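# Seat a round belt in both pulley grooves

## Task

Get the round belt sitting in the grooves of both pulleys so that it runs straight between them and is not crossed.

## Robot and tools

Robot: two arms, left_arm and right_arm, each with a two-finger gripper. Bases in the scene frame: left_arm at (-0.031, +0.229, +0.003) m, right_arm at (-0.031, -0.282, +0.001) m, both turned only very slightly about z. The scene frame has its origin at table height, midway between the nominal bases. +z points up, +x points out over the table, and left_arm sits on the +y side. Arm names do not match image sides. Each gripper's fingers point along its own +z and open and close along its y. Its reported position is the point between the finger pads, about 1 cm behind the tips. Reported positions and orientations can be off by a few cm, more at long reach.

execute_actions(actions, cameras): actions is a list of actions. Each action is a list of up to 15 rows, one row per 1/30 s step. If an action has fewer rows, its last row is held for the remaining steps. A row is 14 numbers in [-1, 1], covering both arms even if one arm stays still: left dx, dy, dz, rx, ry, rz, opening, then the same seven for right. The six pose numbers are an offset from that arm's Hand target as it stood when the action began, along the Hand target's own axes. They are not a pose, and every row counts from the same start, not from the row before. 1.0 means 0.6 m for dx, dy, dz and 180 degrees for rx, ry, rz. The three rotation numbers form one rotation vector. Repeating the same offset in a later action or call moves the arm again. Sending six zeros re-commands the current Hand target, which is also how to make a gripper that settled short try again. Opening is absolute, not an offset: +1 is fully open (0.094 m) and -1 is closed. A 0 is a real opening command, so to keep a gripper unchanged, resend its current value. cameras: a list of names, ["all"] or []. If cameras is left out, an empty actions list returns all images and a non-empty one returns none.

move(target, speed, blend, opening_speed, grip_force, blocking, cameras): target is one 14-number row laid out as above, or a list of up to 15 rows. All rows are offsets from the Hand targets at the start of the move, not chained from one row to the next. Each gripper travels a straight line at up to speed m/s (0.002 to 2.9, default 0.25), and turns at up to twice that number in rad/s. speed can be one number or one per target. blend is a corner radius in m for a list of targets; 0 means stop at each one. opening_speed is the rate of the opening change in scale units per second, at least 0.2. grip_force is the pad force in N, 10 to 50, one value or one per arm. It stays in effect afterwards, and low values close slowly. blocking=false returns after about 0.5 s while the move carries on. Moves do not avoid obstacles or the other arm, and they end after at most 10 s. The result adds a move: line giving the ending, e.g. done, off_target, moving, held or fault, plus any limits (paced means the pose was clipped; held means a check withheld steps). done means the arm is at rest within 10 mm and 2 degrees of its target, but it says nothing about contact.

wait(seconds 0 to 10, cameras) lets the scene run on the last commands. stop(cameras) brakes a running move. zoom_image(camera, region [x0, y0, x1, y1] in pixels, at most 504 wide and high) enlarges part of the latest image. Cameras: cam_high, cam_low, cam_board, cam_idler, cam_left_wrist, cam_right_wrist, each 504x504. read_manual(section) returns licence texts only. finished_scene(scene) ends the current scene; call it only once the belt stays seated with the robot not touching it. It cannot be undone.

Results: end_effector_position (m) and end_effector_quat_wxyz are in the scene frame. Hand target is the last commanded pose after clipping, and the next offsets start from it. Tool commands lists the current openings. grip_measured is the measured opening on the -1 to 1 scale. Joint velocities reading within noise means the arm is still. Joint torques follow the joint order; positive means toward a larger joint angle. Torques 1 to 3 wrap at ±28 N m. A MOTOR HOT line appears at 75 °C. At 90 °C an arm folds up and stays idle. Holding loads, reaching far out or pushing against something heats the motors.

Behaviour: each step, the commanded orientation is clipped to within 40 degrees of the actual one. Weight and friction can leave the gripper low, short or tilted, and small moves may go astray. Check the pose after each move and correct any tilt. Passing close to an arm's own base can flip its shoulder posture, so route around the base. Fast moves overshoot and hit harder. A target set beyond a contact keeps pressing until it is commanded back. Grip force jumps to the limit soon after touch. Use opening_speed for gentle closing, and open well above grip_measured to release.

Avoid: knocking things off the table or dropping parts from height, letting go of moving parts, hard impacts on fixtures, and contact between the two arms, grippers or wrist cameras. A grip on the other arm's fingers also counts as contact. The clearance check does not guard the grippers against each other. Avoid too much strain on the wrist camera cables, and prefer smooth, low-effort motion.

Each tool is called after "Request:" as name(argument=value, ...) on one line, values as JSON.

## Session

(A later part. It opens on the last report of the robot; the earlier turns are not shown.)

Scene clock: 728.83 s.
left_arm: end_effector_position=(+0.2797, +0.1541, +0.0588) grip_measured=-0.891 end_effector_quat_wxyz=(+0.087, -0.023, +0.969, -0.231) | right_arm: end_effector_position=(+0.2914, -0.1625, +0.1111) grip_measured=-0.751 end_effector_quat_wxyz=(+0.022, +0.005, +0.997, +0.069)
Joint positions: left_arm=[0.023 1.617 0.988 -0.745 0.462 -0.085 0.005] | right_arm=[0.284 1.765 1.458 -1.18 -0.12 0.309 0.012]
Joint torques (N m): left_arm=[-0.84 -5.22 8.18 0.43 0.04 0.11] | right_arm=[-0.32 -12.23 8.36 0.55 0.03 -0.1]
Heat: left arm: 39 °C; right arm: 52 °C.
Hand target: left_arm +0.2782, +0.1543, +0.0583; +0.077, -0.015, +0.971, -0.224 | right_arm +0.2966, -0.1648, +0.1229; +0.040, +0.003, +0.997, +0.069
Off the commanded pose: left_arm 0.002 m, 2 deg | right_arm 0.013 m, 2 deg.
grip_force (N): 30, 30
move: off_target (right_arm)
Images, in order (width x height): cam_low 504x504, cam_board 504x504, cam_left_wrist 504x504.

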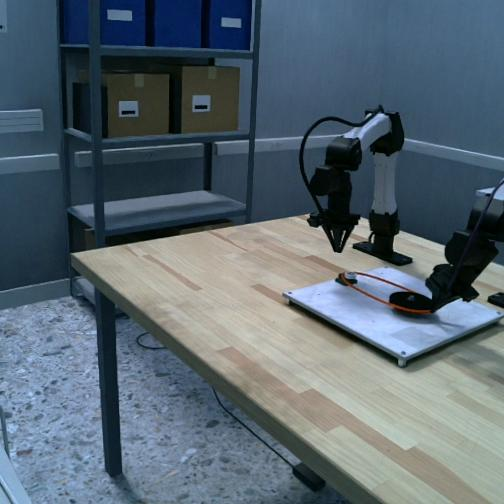

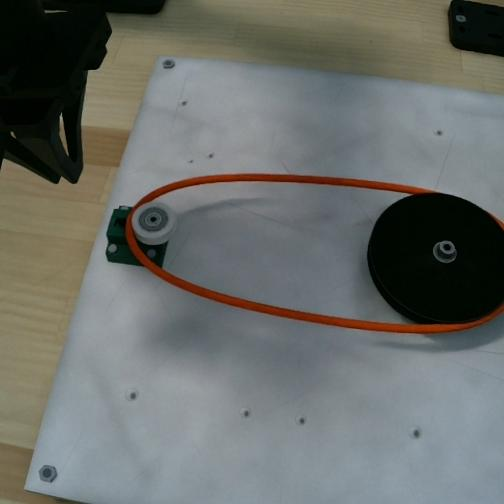

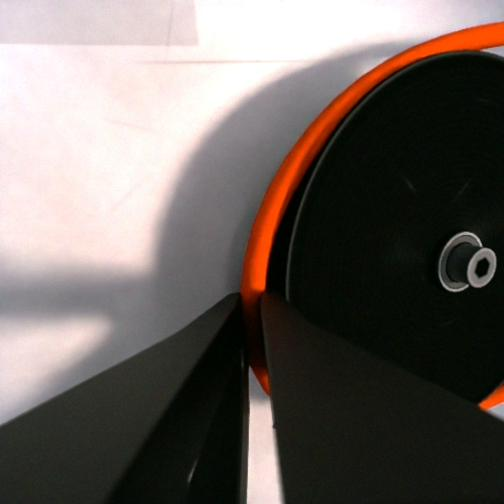

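Request:
move(target=[-0.018,0,-0.004,0,0,0,-0.95,0,0,0,0,0,0,-0.75], speed=0.05, cameras=["cam_board","cam_low","cam_left_wrist"])

Request:
zoom_image(camera="cam_board", region=[330, 150, 504, 350])

Request:
zoom_image(camera="cam_low", region=[370, 260, 470, 330])

Scene clock: 736.00 s.
left_arm: end_effector_position=(+0.2843, +0.1548, +0.0593) grip_measured=-0.891 end_effector_quat_wxyz=(+0.075, -0.021, +0.970, -0.228) | right_arm: end_effector_position=(+0.2914, -0.1625, +0.1111) grip_measured=-0.751 end_effector_quat_wxyz=(+0.022, +0.005, +0.997, +0.069)
Joint positions: left_arm=[0.023 1.653 1.035 -0.783 0.457 -0.075 0.005] | right_arm=[0.284 1.765 1.458 -1.18 -0.12 0.309 0.012]
Joint velocities: left_arm=[0.012 0.002 0.027 -0.037 -0.037 -0.154 0] | right_arm=[within noise]
Joint torques (N m): left_arm=[-0.25 -5.71 8.68 0.52 0.1 0.06] | right_arm=[-0.38 -12.14 8.46 0.53 -0.01 -0.14]
Heat: left arm: 40 °C; right arm: 52 °C.
Hand target: left_arm +0.2885, +0.1560, +0.0620; +0.077, -0.015, +0.971, -0.224 | right_arm +0.2966, -0.1648, +0.1229; +0.040, +0.003, +0.997, +0.069
Off the commanded pose: left_arm 0.005 m, 1 deg | right_arm 0.013 m, 2 deg.
grip_force (N): 30, 30
move: off_target (right_arm)
Images, in order (width x height): cam_low 504x504, cam_board 504x504, cam_left_wrist 504x504.

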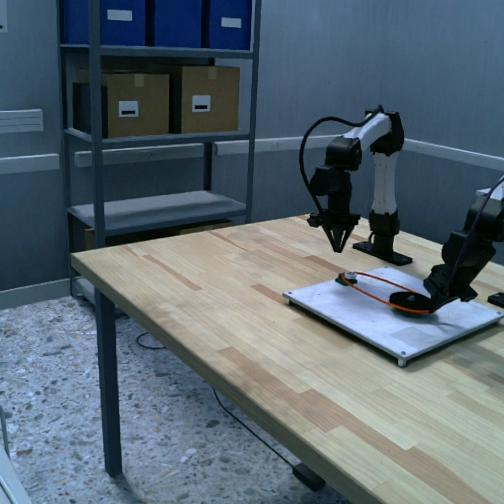

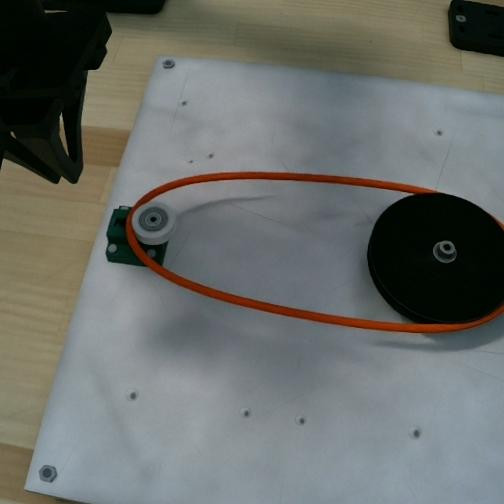

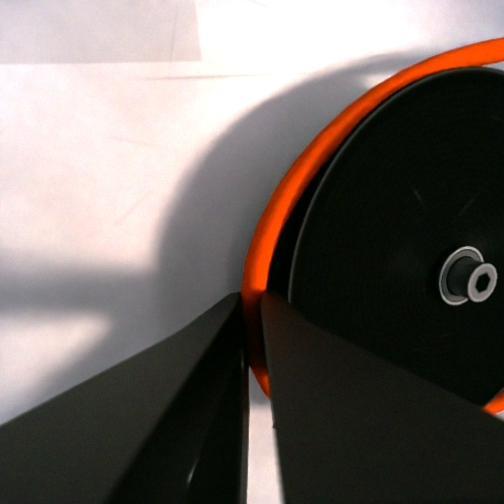

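Scaled by 2.520 from the camera's 504x504 image, which has a finer 720x720 frame.

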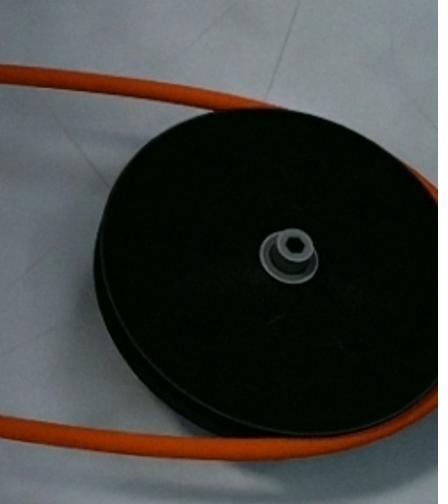

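Scaled by 5.040 from the camera's 504x504 image, which has a finer 720x720 frame.

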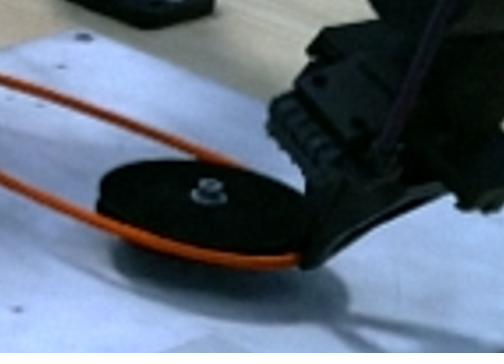

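Both hug. Release.

Request:
move(target=[0,0,0,0,0,0,-0.78,0,0,0,0,0,0,-0.75], opening_speed=0.4, cameras=["cam_left_wrist"])

Request:
zoom_image(camera="cam_left_wrist", region=[150, 150, 504, 504])

Scene clock: 741.73 s.
left_arm: end_effector_position=(+0.2837, +0.1562, +0.0585) grip_measured=-0.782 end_effector_quat_wxyz=(+0.074, -0.022, +0.971, -0.224) | right_arm: end_effector_position=(+0.2914, -0.1625, +0.1111) grip_measured=-0.751 end_effector_quat_wxyz=(+0.022, +0.005, +0.997, +0.069)
Joint positions: left_arm=[0.023 1.653 1.035 -0.786 0.449 -0.075 0.01] | right_arm=[0.284 1.765 1.458 -1.18 -0.12 0.309 0.012]
Joint torques (N m): left_arm=[-0.27 -5.68 8.7 0.54 0.18 0.05] | right_arm=[-0.46 -12.23 8.43 0.53 0.03 -0.13]
Heat: left arm: 40 °C; right arm: 52 °C.
Hand target: left_arm +0.2885, +0.1560, +0.0620; +0.076, -0.015, +0.971, -0.224 | right_arm +0.2966, -0.1648, +0.1229; +0.040, +0.003, +0.997, +0.069
Off the commanded pose: left_arm 0.006 m, 1 deg | right_arm 0.013 m, 2 deg.
grip_force (N): 30, 30
move: off_target (right_arm)
Images, in order (width x height): cam_left_wrist 504x504.

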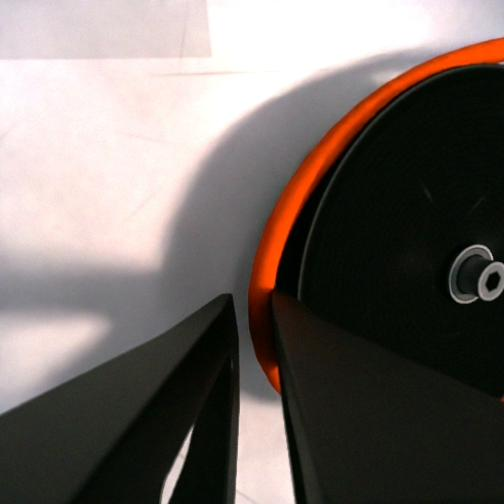

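Scaled by 1.424 from the camera's 504x504 image, which has a finer 720x720 frame.

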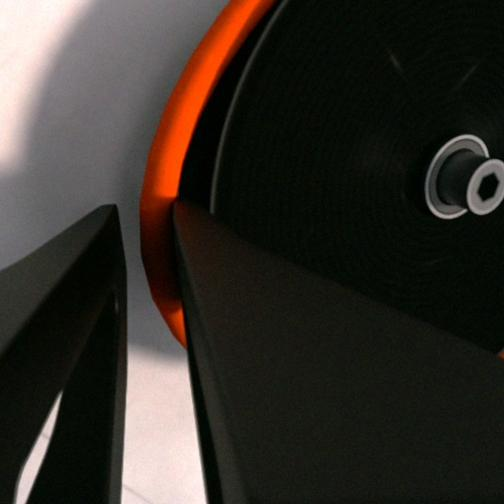

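Request:
move(target=[0,0,-0.03,0,0,0,-0.78,0,0,0,0,0,0,-0.75], speed=0.25, cameras=["cam_left_wrist","cam_low","cam_board"])

Request:
zoom_image(camera="cam_board", region=[330, 150, 504, 350])

Request:
zoom_image(camera="cam_low", region=[370, 260, 470, 330])

Scene clock: 749.60 s.
left_arm: end_effector_position=(+0.2806, +0.1631, +0.0671) grip_measured=-0.782 end_effector_quat_wxyz=(+0.062, -0.022, +0.973, -0.222) | right_arm: end_effector_position=(+0.2914, -0.1625, +0.1111) grip_measured=-0.751 end_effector_quat_wxyz=(+0.022, +0.005, +0.997, +0.069)
Joint positions: left_arm=[0.045 1.653 1.076 -0.864 0.448 -0.046 0.01] | right_arm=[0.284 1.765 1.458 -1.18 -0.12 0.309 0.012]
Joint torques (N m): left_arm=[0.24 -7.92 8.36 0.5 0.22 0.06] | right_arm=[-0.27 -12.19 8.64 0.47 0.05 -0.12]
Heat: left arm: 41 °C; right arm: 52 °C.
Hand target: left_arm +0.2858, +0.1638, +0.0781; +0.077, -0.015, +0.971, -0.224 | right_arm +0.2966, -0.1648, +0.1229; +0.040, +0.003, +0.997, +0.069
Off the commanded pose: left_arm 0.012 m, 2 deg | right_arm 0.013 m, 2 deg.
grip_force (N): 30, 30
move: off_target (left_arm, right_arm)
Images, in order (width x height): cam_low 504x504, cam_board 504x504, cam_left_wrist 504x504.

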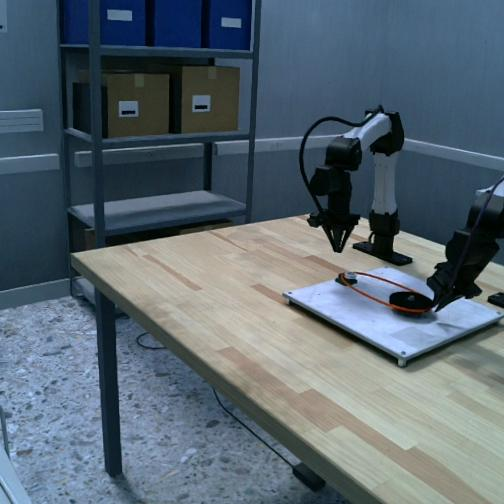

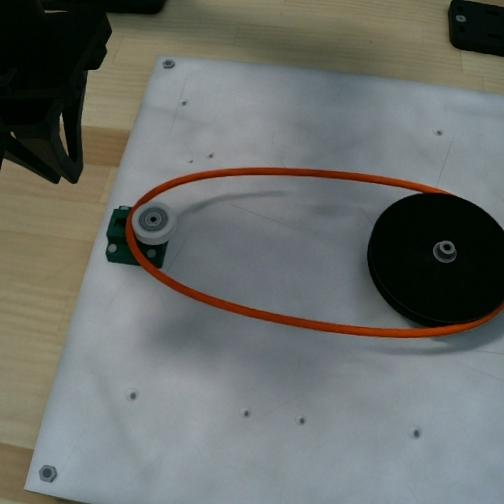

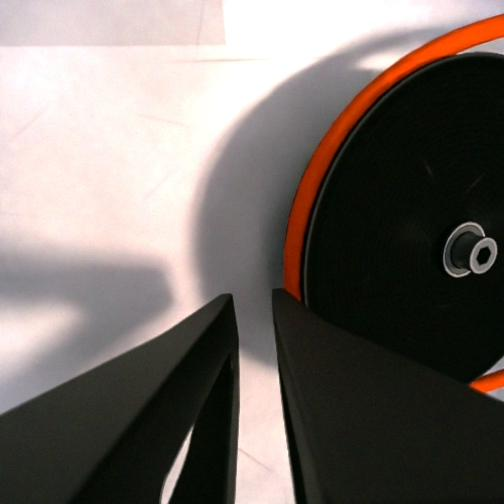

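Scaled by 2.520 from the camera's 504x504 image, which has a finer 720x720 frame.

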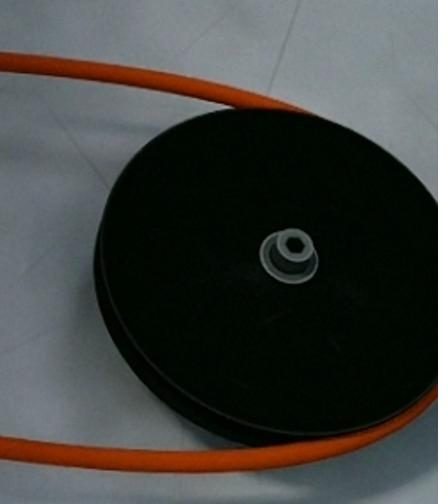

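Scaled by 5.040 from the camera's 504x504 image, which has a finer 720x720 frame.

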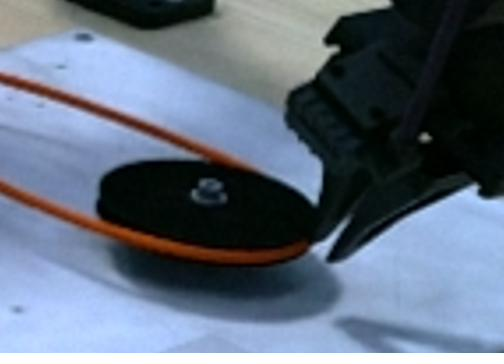

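Request:
move(target=[0,0.006,-0.04,0,0,0,-0.78,0,0,0,0,0,0,-0.75], speed=0.25, cameras=["cam_left_wrist"])

Request:
move(target=[0,0,-0.15,0,0,0,-0.78,0,0,0,0,0,0,-0.75], cameras=["cam_left_wrist","cam_low","cam_board","cam_idler"])

Request:
zoom_image(camera="cam_board", region=[330, 150, 504, 350])

Request:
zoom_image(camera="cam_low", region=[370, 260, 470, 330])

Request:
zoom_image(camera="cam_idler", region=[150, 150, 350, 350])

Scene clock: 761.47 s.
left_arm: end_effector_position=(+0.2777, +0.1778, +0.0842) grip_measured=-0.782 end_effector_quat_wxyz=(+0.058, -0.024, +0.973, -0.220) | right_arm: end_effector_position=(+0.2914, -0.1625, +0.1111) grip_measured=-0.751 end_effector_quat_wxyz=(+0.022, +0.005, +0.997, +0.069)
Joint positions: left_arm=[0.094 1.636 1.133 -0.967 0.449 0.007 0.01] | right_arm=[0.284 1.765 1.458 -1.18 -0.12 0.309 0.012]
Joint torques (N m): left_arm=[0.17 -8.39 8.39 0.44 0.3 0.05] | right_arm=[-0.32 -12.33 8.31 0.53 0.01 -0.14]
Heat: left arm: 44 °C; right arm: 52 °C.
Hand target: left_arm +0.2820, +0.1775, +0.0977; +0.077, -0.015, +0.971, -0.224 | right_arm +0.2966, -0.1648, +0.1229; +0.040, +0.003, +0.997, +0.069
Off the commanded pose: left_arm 0.014 m, 2 deg | right_arm 0.013 m, 2 deg.
grip_force (N): 30, 30
move: off_target (left_arm, right_arm)
Images, in order (width x height): cam_left_wrist 504x504.

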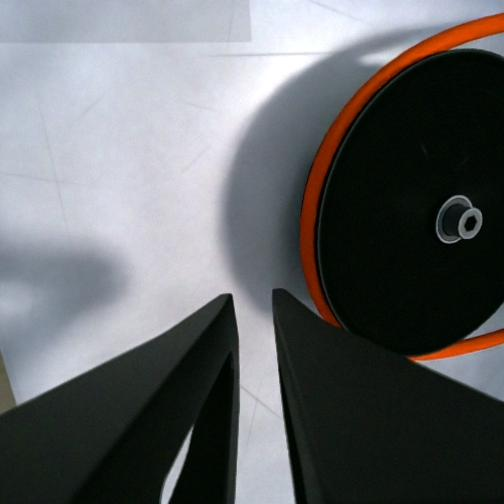

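Scene clock: 762.77 s.
left_arm: end_effector_position=(+0.2670, +0.2173, +0.1695) grip_measured=-0.782 end_effector_quat_wxyz=(+0.068, -0.022, +0.973, -0.220) | right_arm: end_effector_position=(+0.2914, -0.1625, +0.1111) grip_measured=-0.751 end_effector_quat_wxyz=(+0.022, +0.005, +0.997, +0.069)
Joint positions: left_arm=[0.238 1.592 1.427 -1.357 0.463 0.168 0.01] | right_arm=[0.284 1.765 1.458 -1.18 -0.12 0.309 0.012]
Joint torques (N m): left_arm=[-0.05 -6.79 8.31 0.31 0.32 0.06] | right_arm=[-0.38 -12.42 8.34 0.53 -0.03 -0.13]
Heat: left arm: 44 °C; right arm: 52 °C.
Hand target: left_arm +0.2680, +0.2164, +0.1777; +0.077, -0.015, +0.971, -0.224 | right_arm +0.2966, -0.1648, +0.1229; +0.040, +0.003, +0.997, +0.069
Off the commanded pose: left_arm 0.008 m, 1 deg | right_arm 0.013 m, 2 deg.
grip_force (N): 30, 30
move: off_target (right_arm)
Images, in order (width x height): cam_low 504x504, cam_board 504x504, cam_idler 504x504, cam_left_wrist 504x504.

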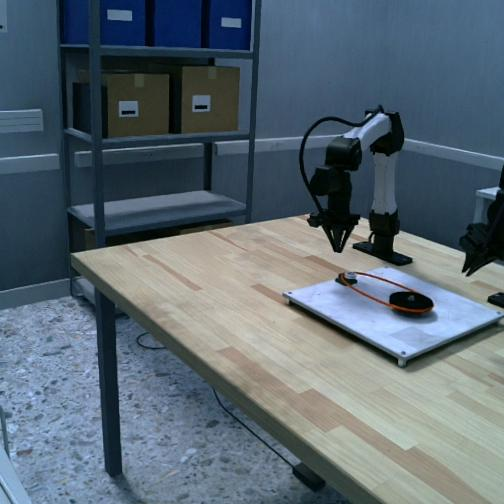

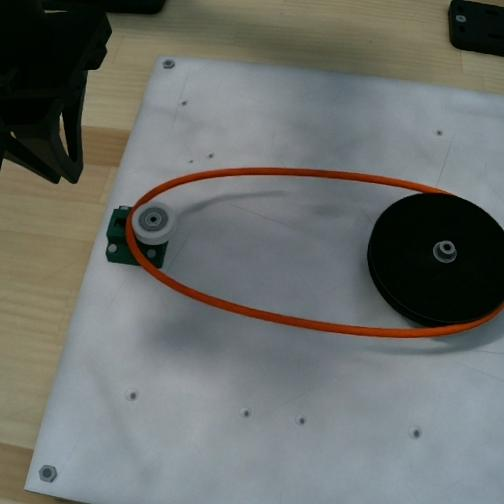

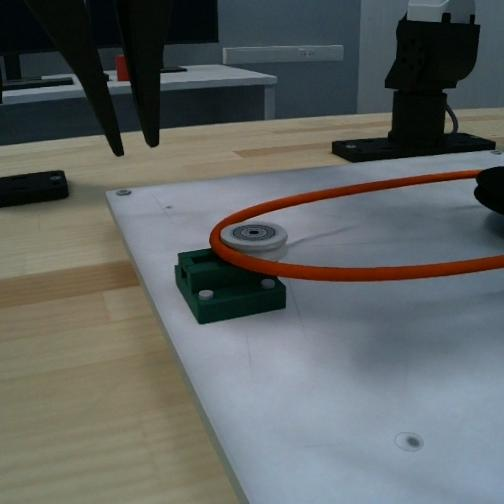

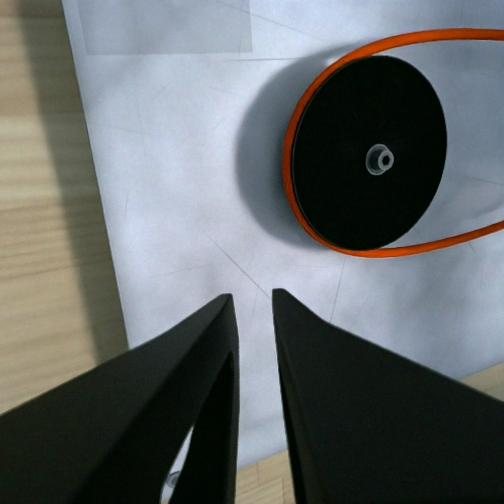

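Scaled by 2.520 from the camera's 504x504 image, which has a finer 720x720 frame.

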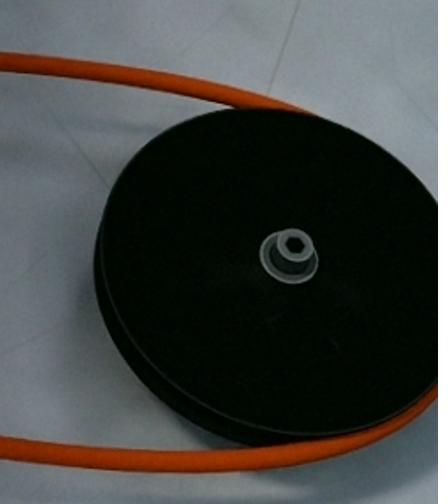

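Scaled by 5.040 from the camera's 504x504 image, which has a finer 720x720 frame.

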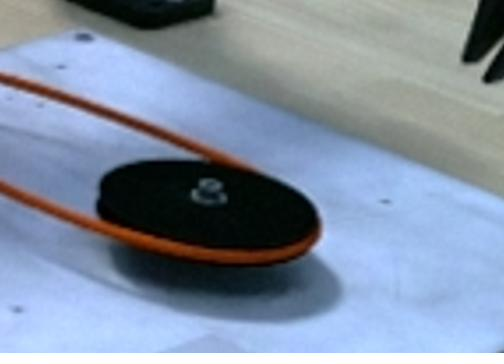

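Scaled by 2.520 from the camera's 504x504 image, which has a finer 720x720 frame.

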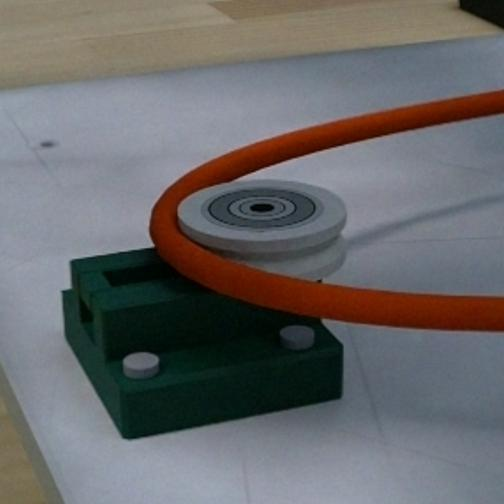

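Request:
zoom_image(camera="cam_idler", region=[195, 205, 305, 295])

Request:
zoom_image(camera="cam_board", region=[100, 170, 200, 280])

Request:
execute_actions(actions=[], cameras=["cam_right_wrist"])

Scaled by 4.582 from the camera's 504x504 image, which has a finer 720x720 frame.

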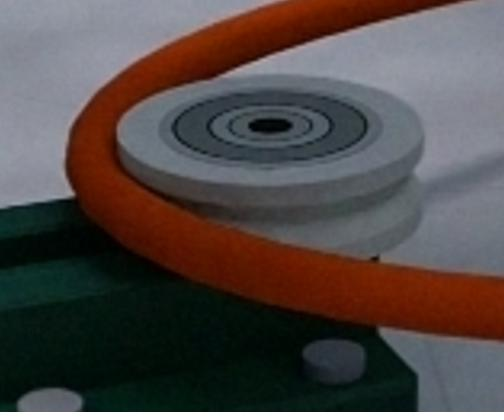

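Scaled by 4.582 from the camera's 504x504 image, which has a finer 720x720 frame.

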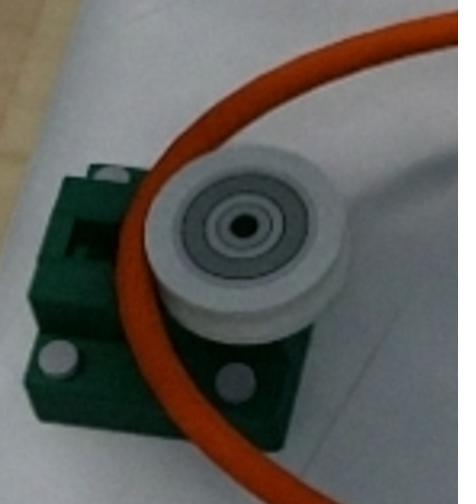

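Scene clock: 774.20 s.
left_arm: end_effector_position=(+0.2669, +0.2172, +0.1694) grip_measured=-0.782 end_effector_quat_wxyz=(+0.067, -0.022, +0.973, -0.220) | right_arm: end_effector_position=(+0.2914, -0.1625, +0.1111) grip_measured=-0.751 end_effector_quat_wxyz=(+0.022, +0.005, +0.997, +0.069)
Joint positions: left_arm=[0.238 1.592 1.427 -1.358 0.463 0.168 0.01] | right_arm=[0.284 1.765 1.458 -1.18 -0.12 0.309 0.012]
Joint velocities: within noise
Joint torques (N m): left_arm=[0.02 -6.71 8.36 0.3 0.32 0.07] | right_arm=[-0.24 -12.34 8.5 0.52 -0.01 -0.12]
Motor temperatures (°C): left_arm=[25 43 39 24 25 23 27] | right_arm=[24 52 41 25 25 22 23]
Heat: left arm: 43 °C; right arm: 52 °C.
Hand target: left_arm +0.2679, +0.2164, +0.1777; +0.077, -0.015, +0.971, -0.224 | right_arm +0.2966, -0.1648, +0.1229; +0.040, +0.003, +0.997, +0.069
Tool commands: left_gripper/opening=-0.78 right_gripper/opening=-0.75
Off the commanded pose: left_arm 0.008 m, 1 deg | right_arm 0.013 m, 2 deg.
grip_force (N): 30, 30
Images, in order (width x height): cam_right_wrist 504x504.

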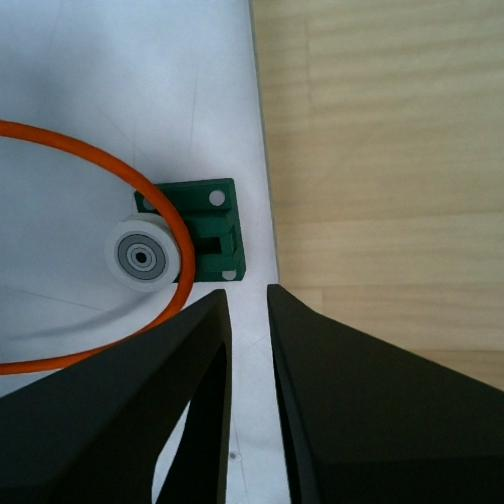

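Request:
finished_scene(scene=2)

The scene is finished: the task was done.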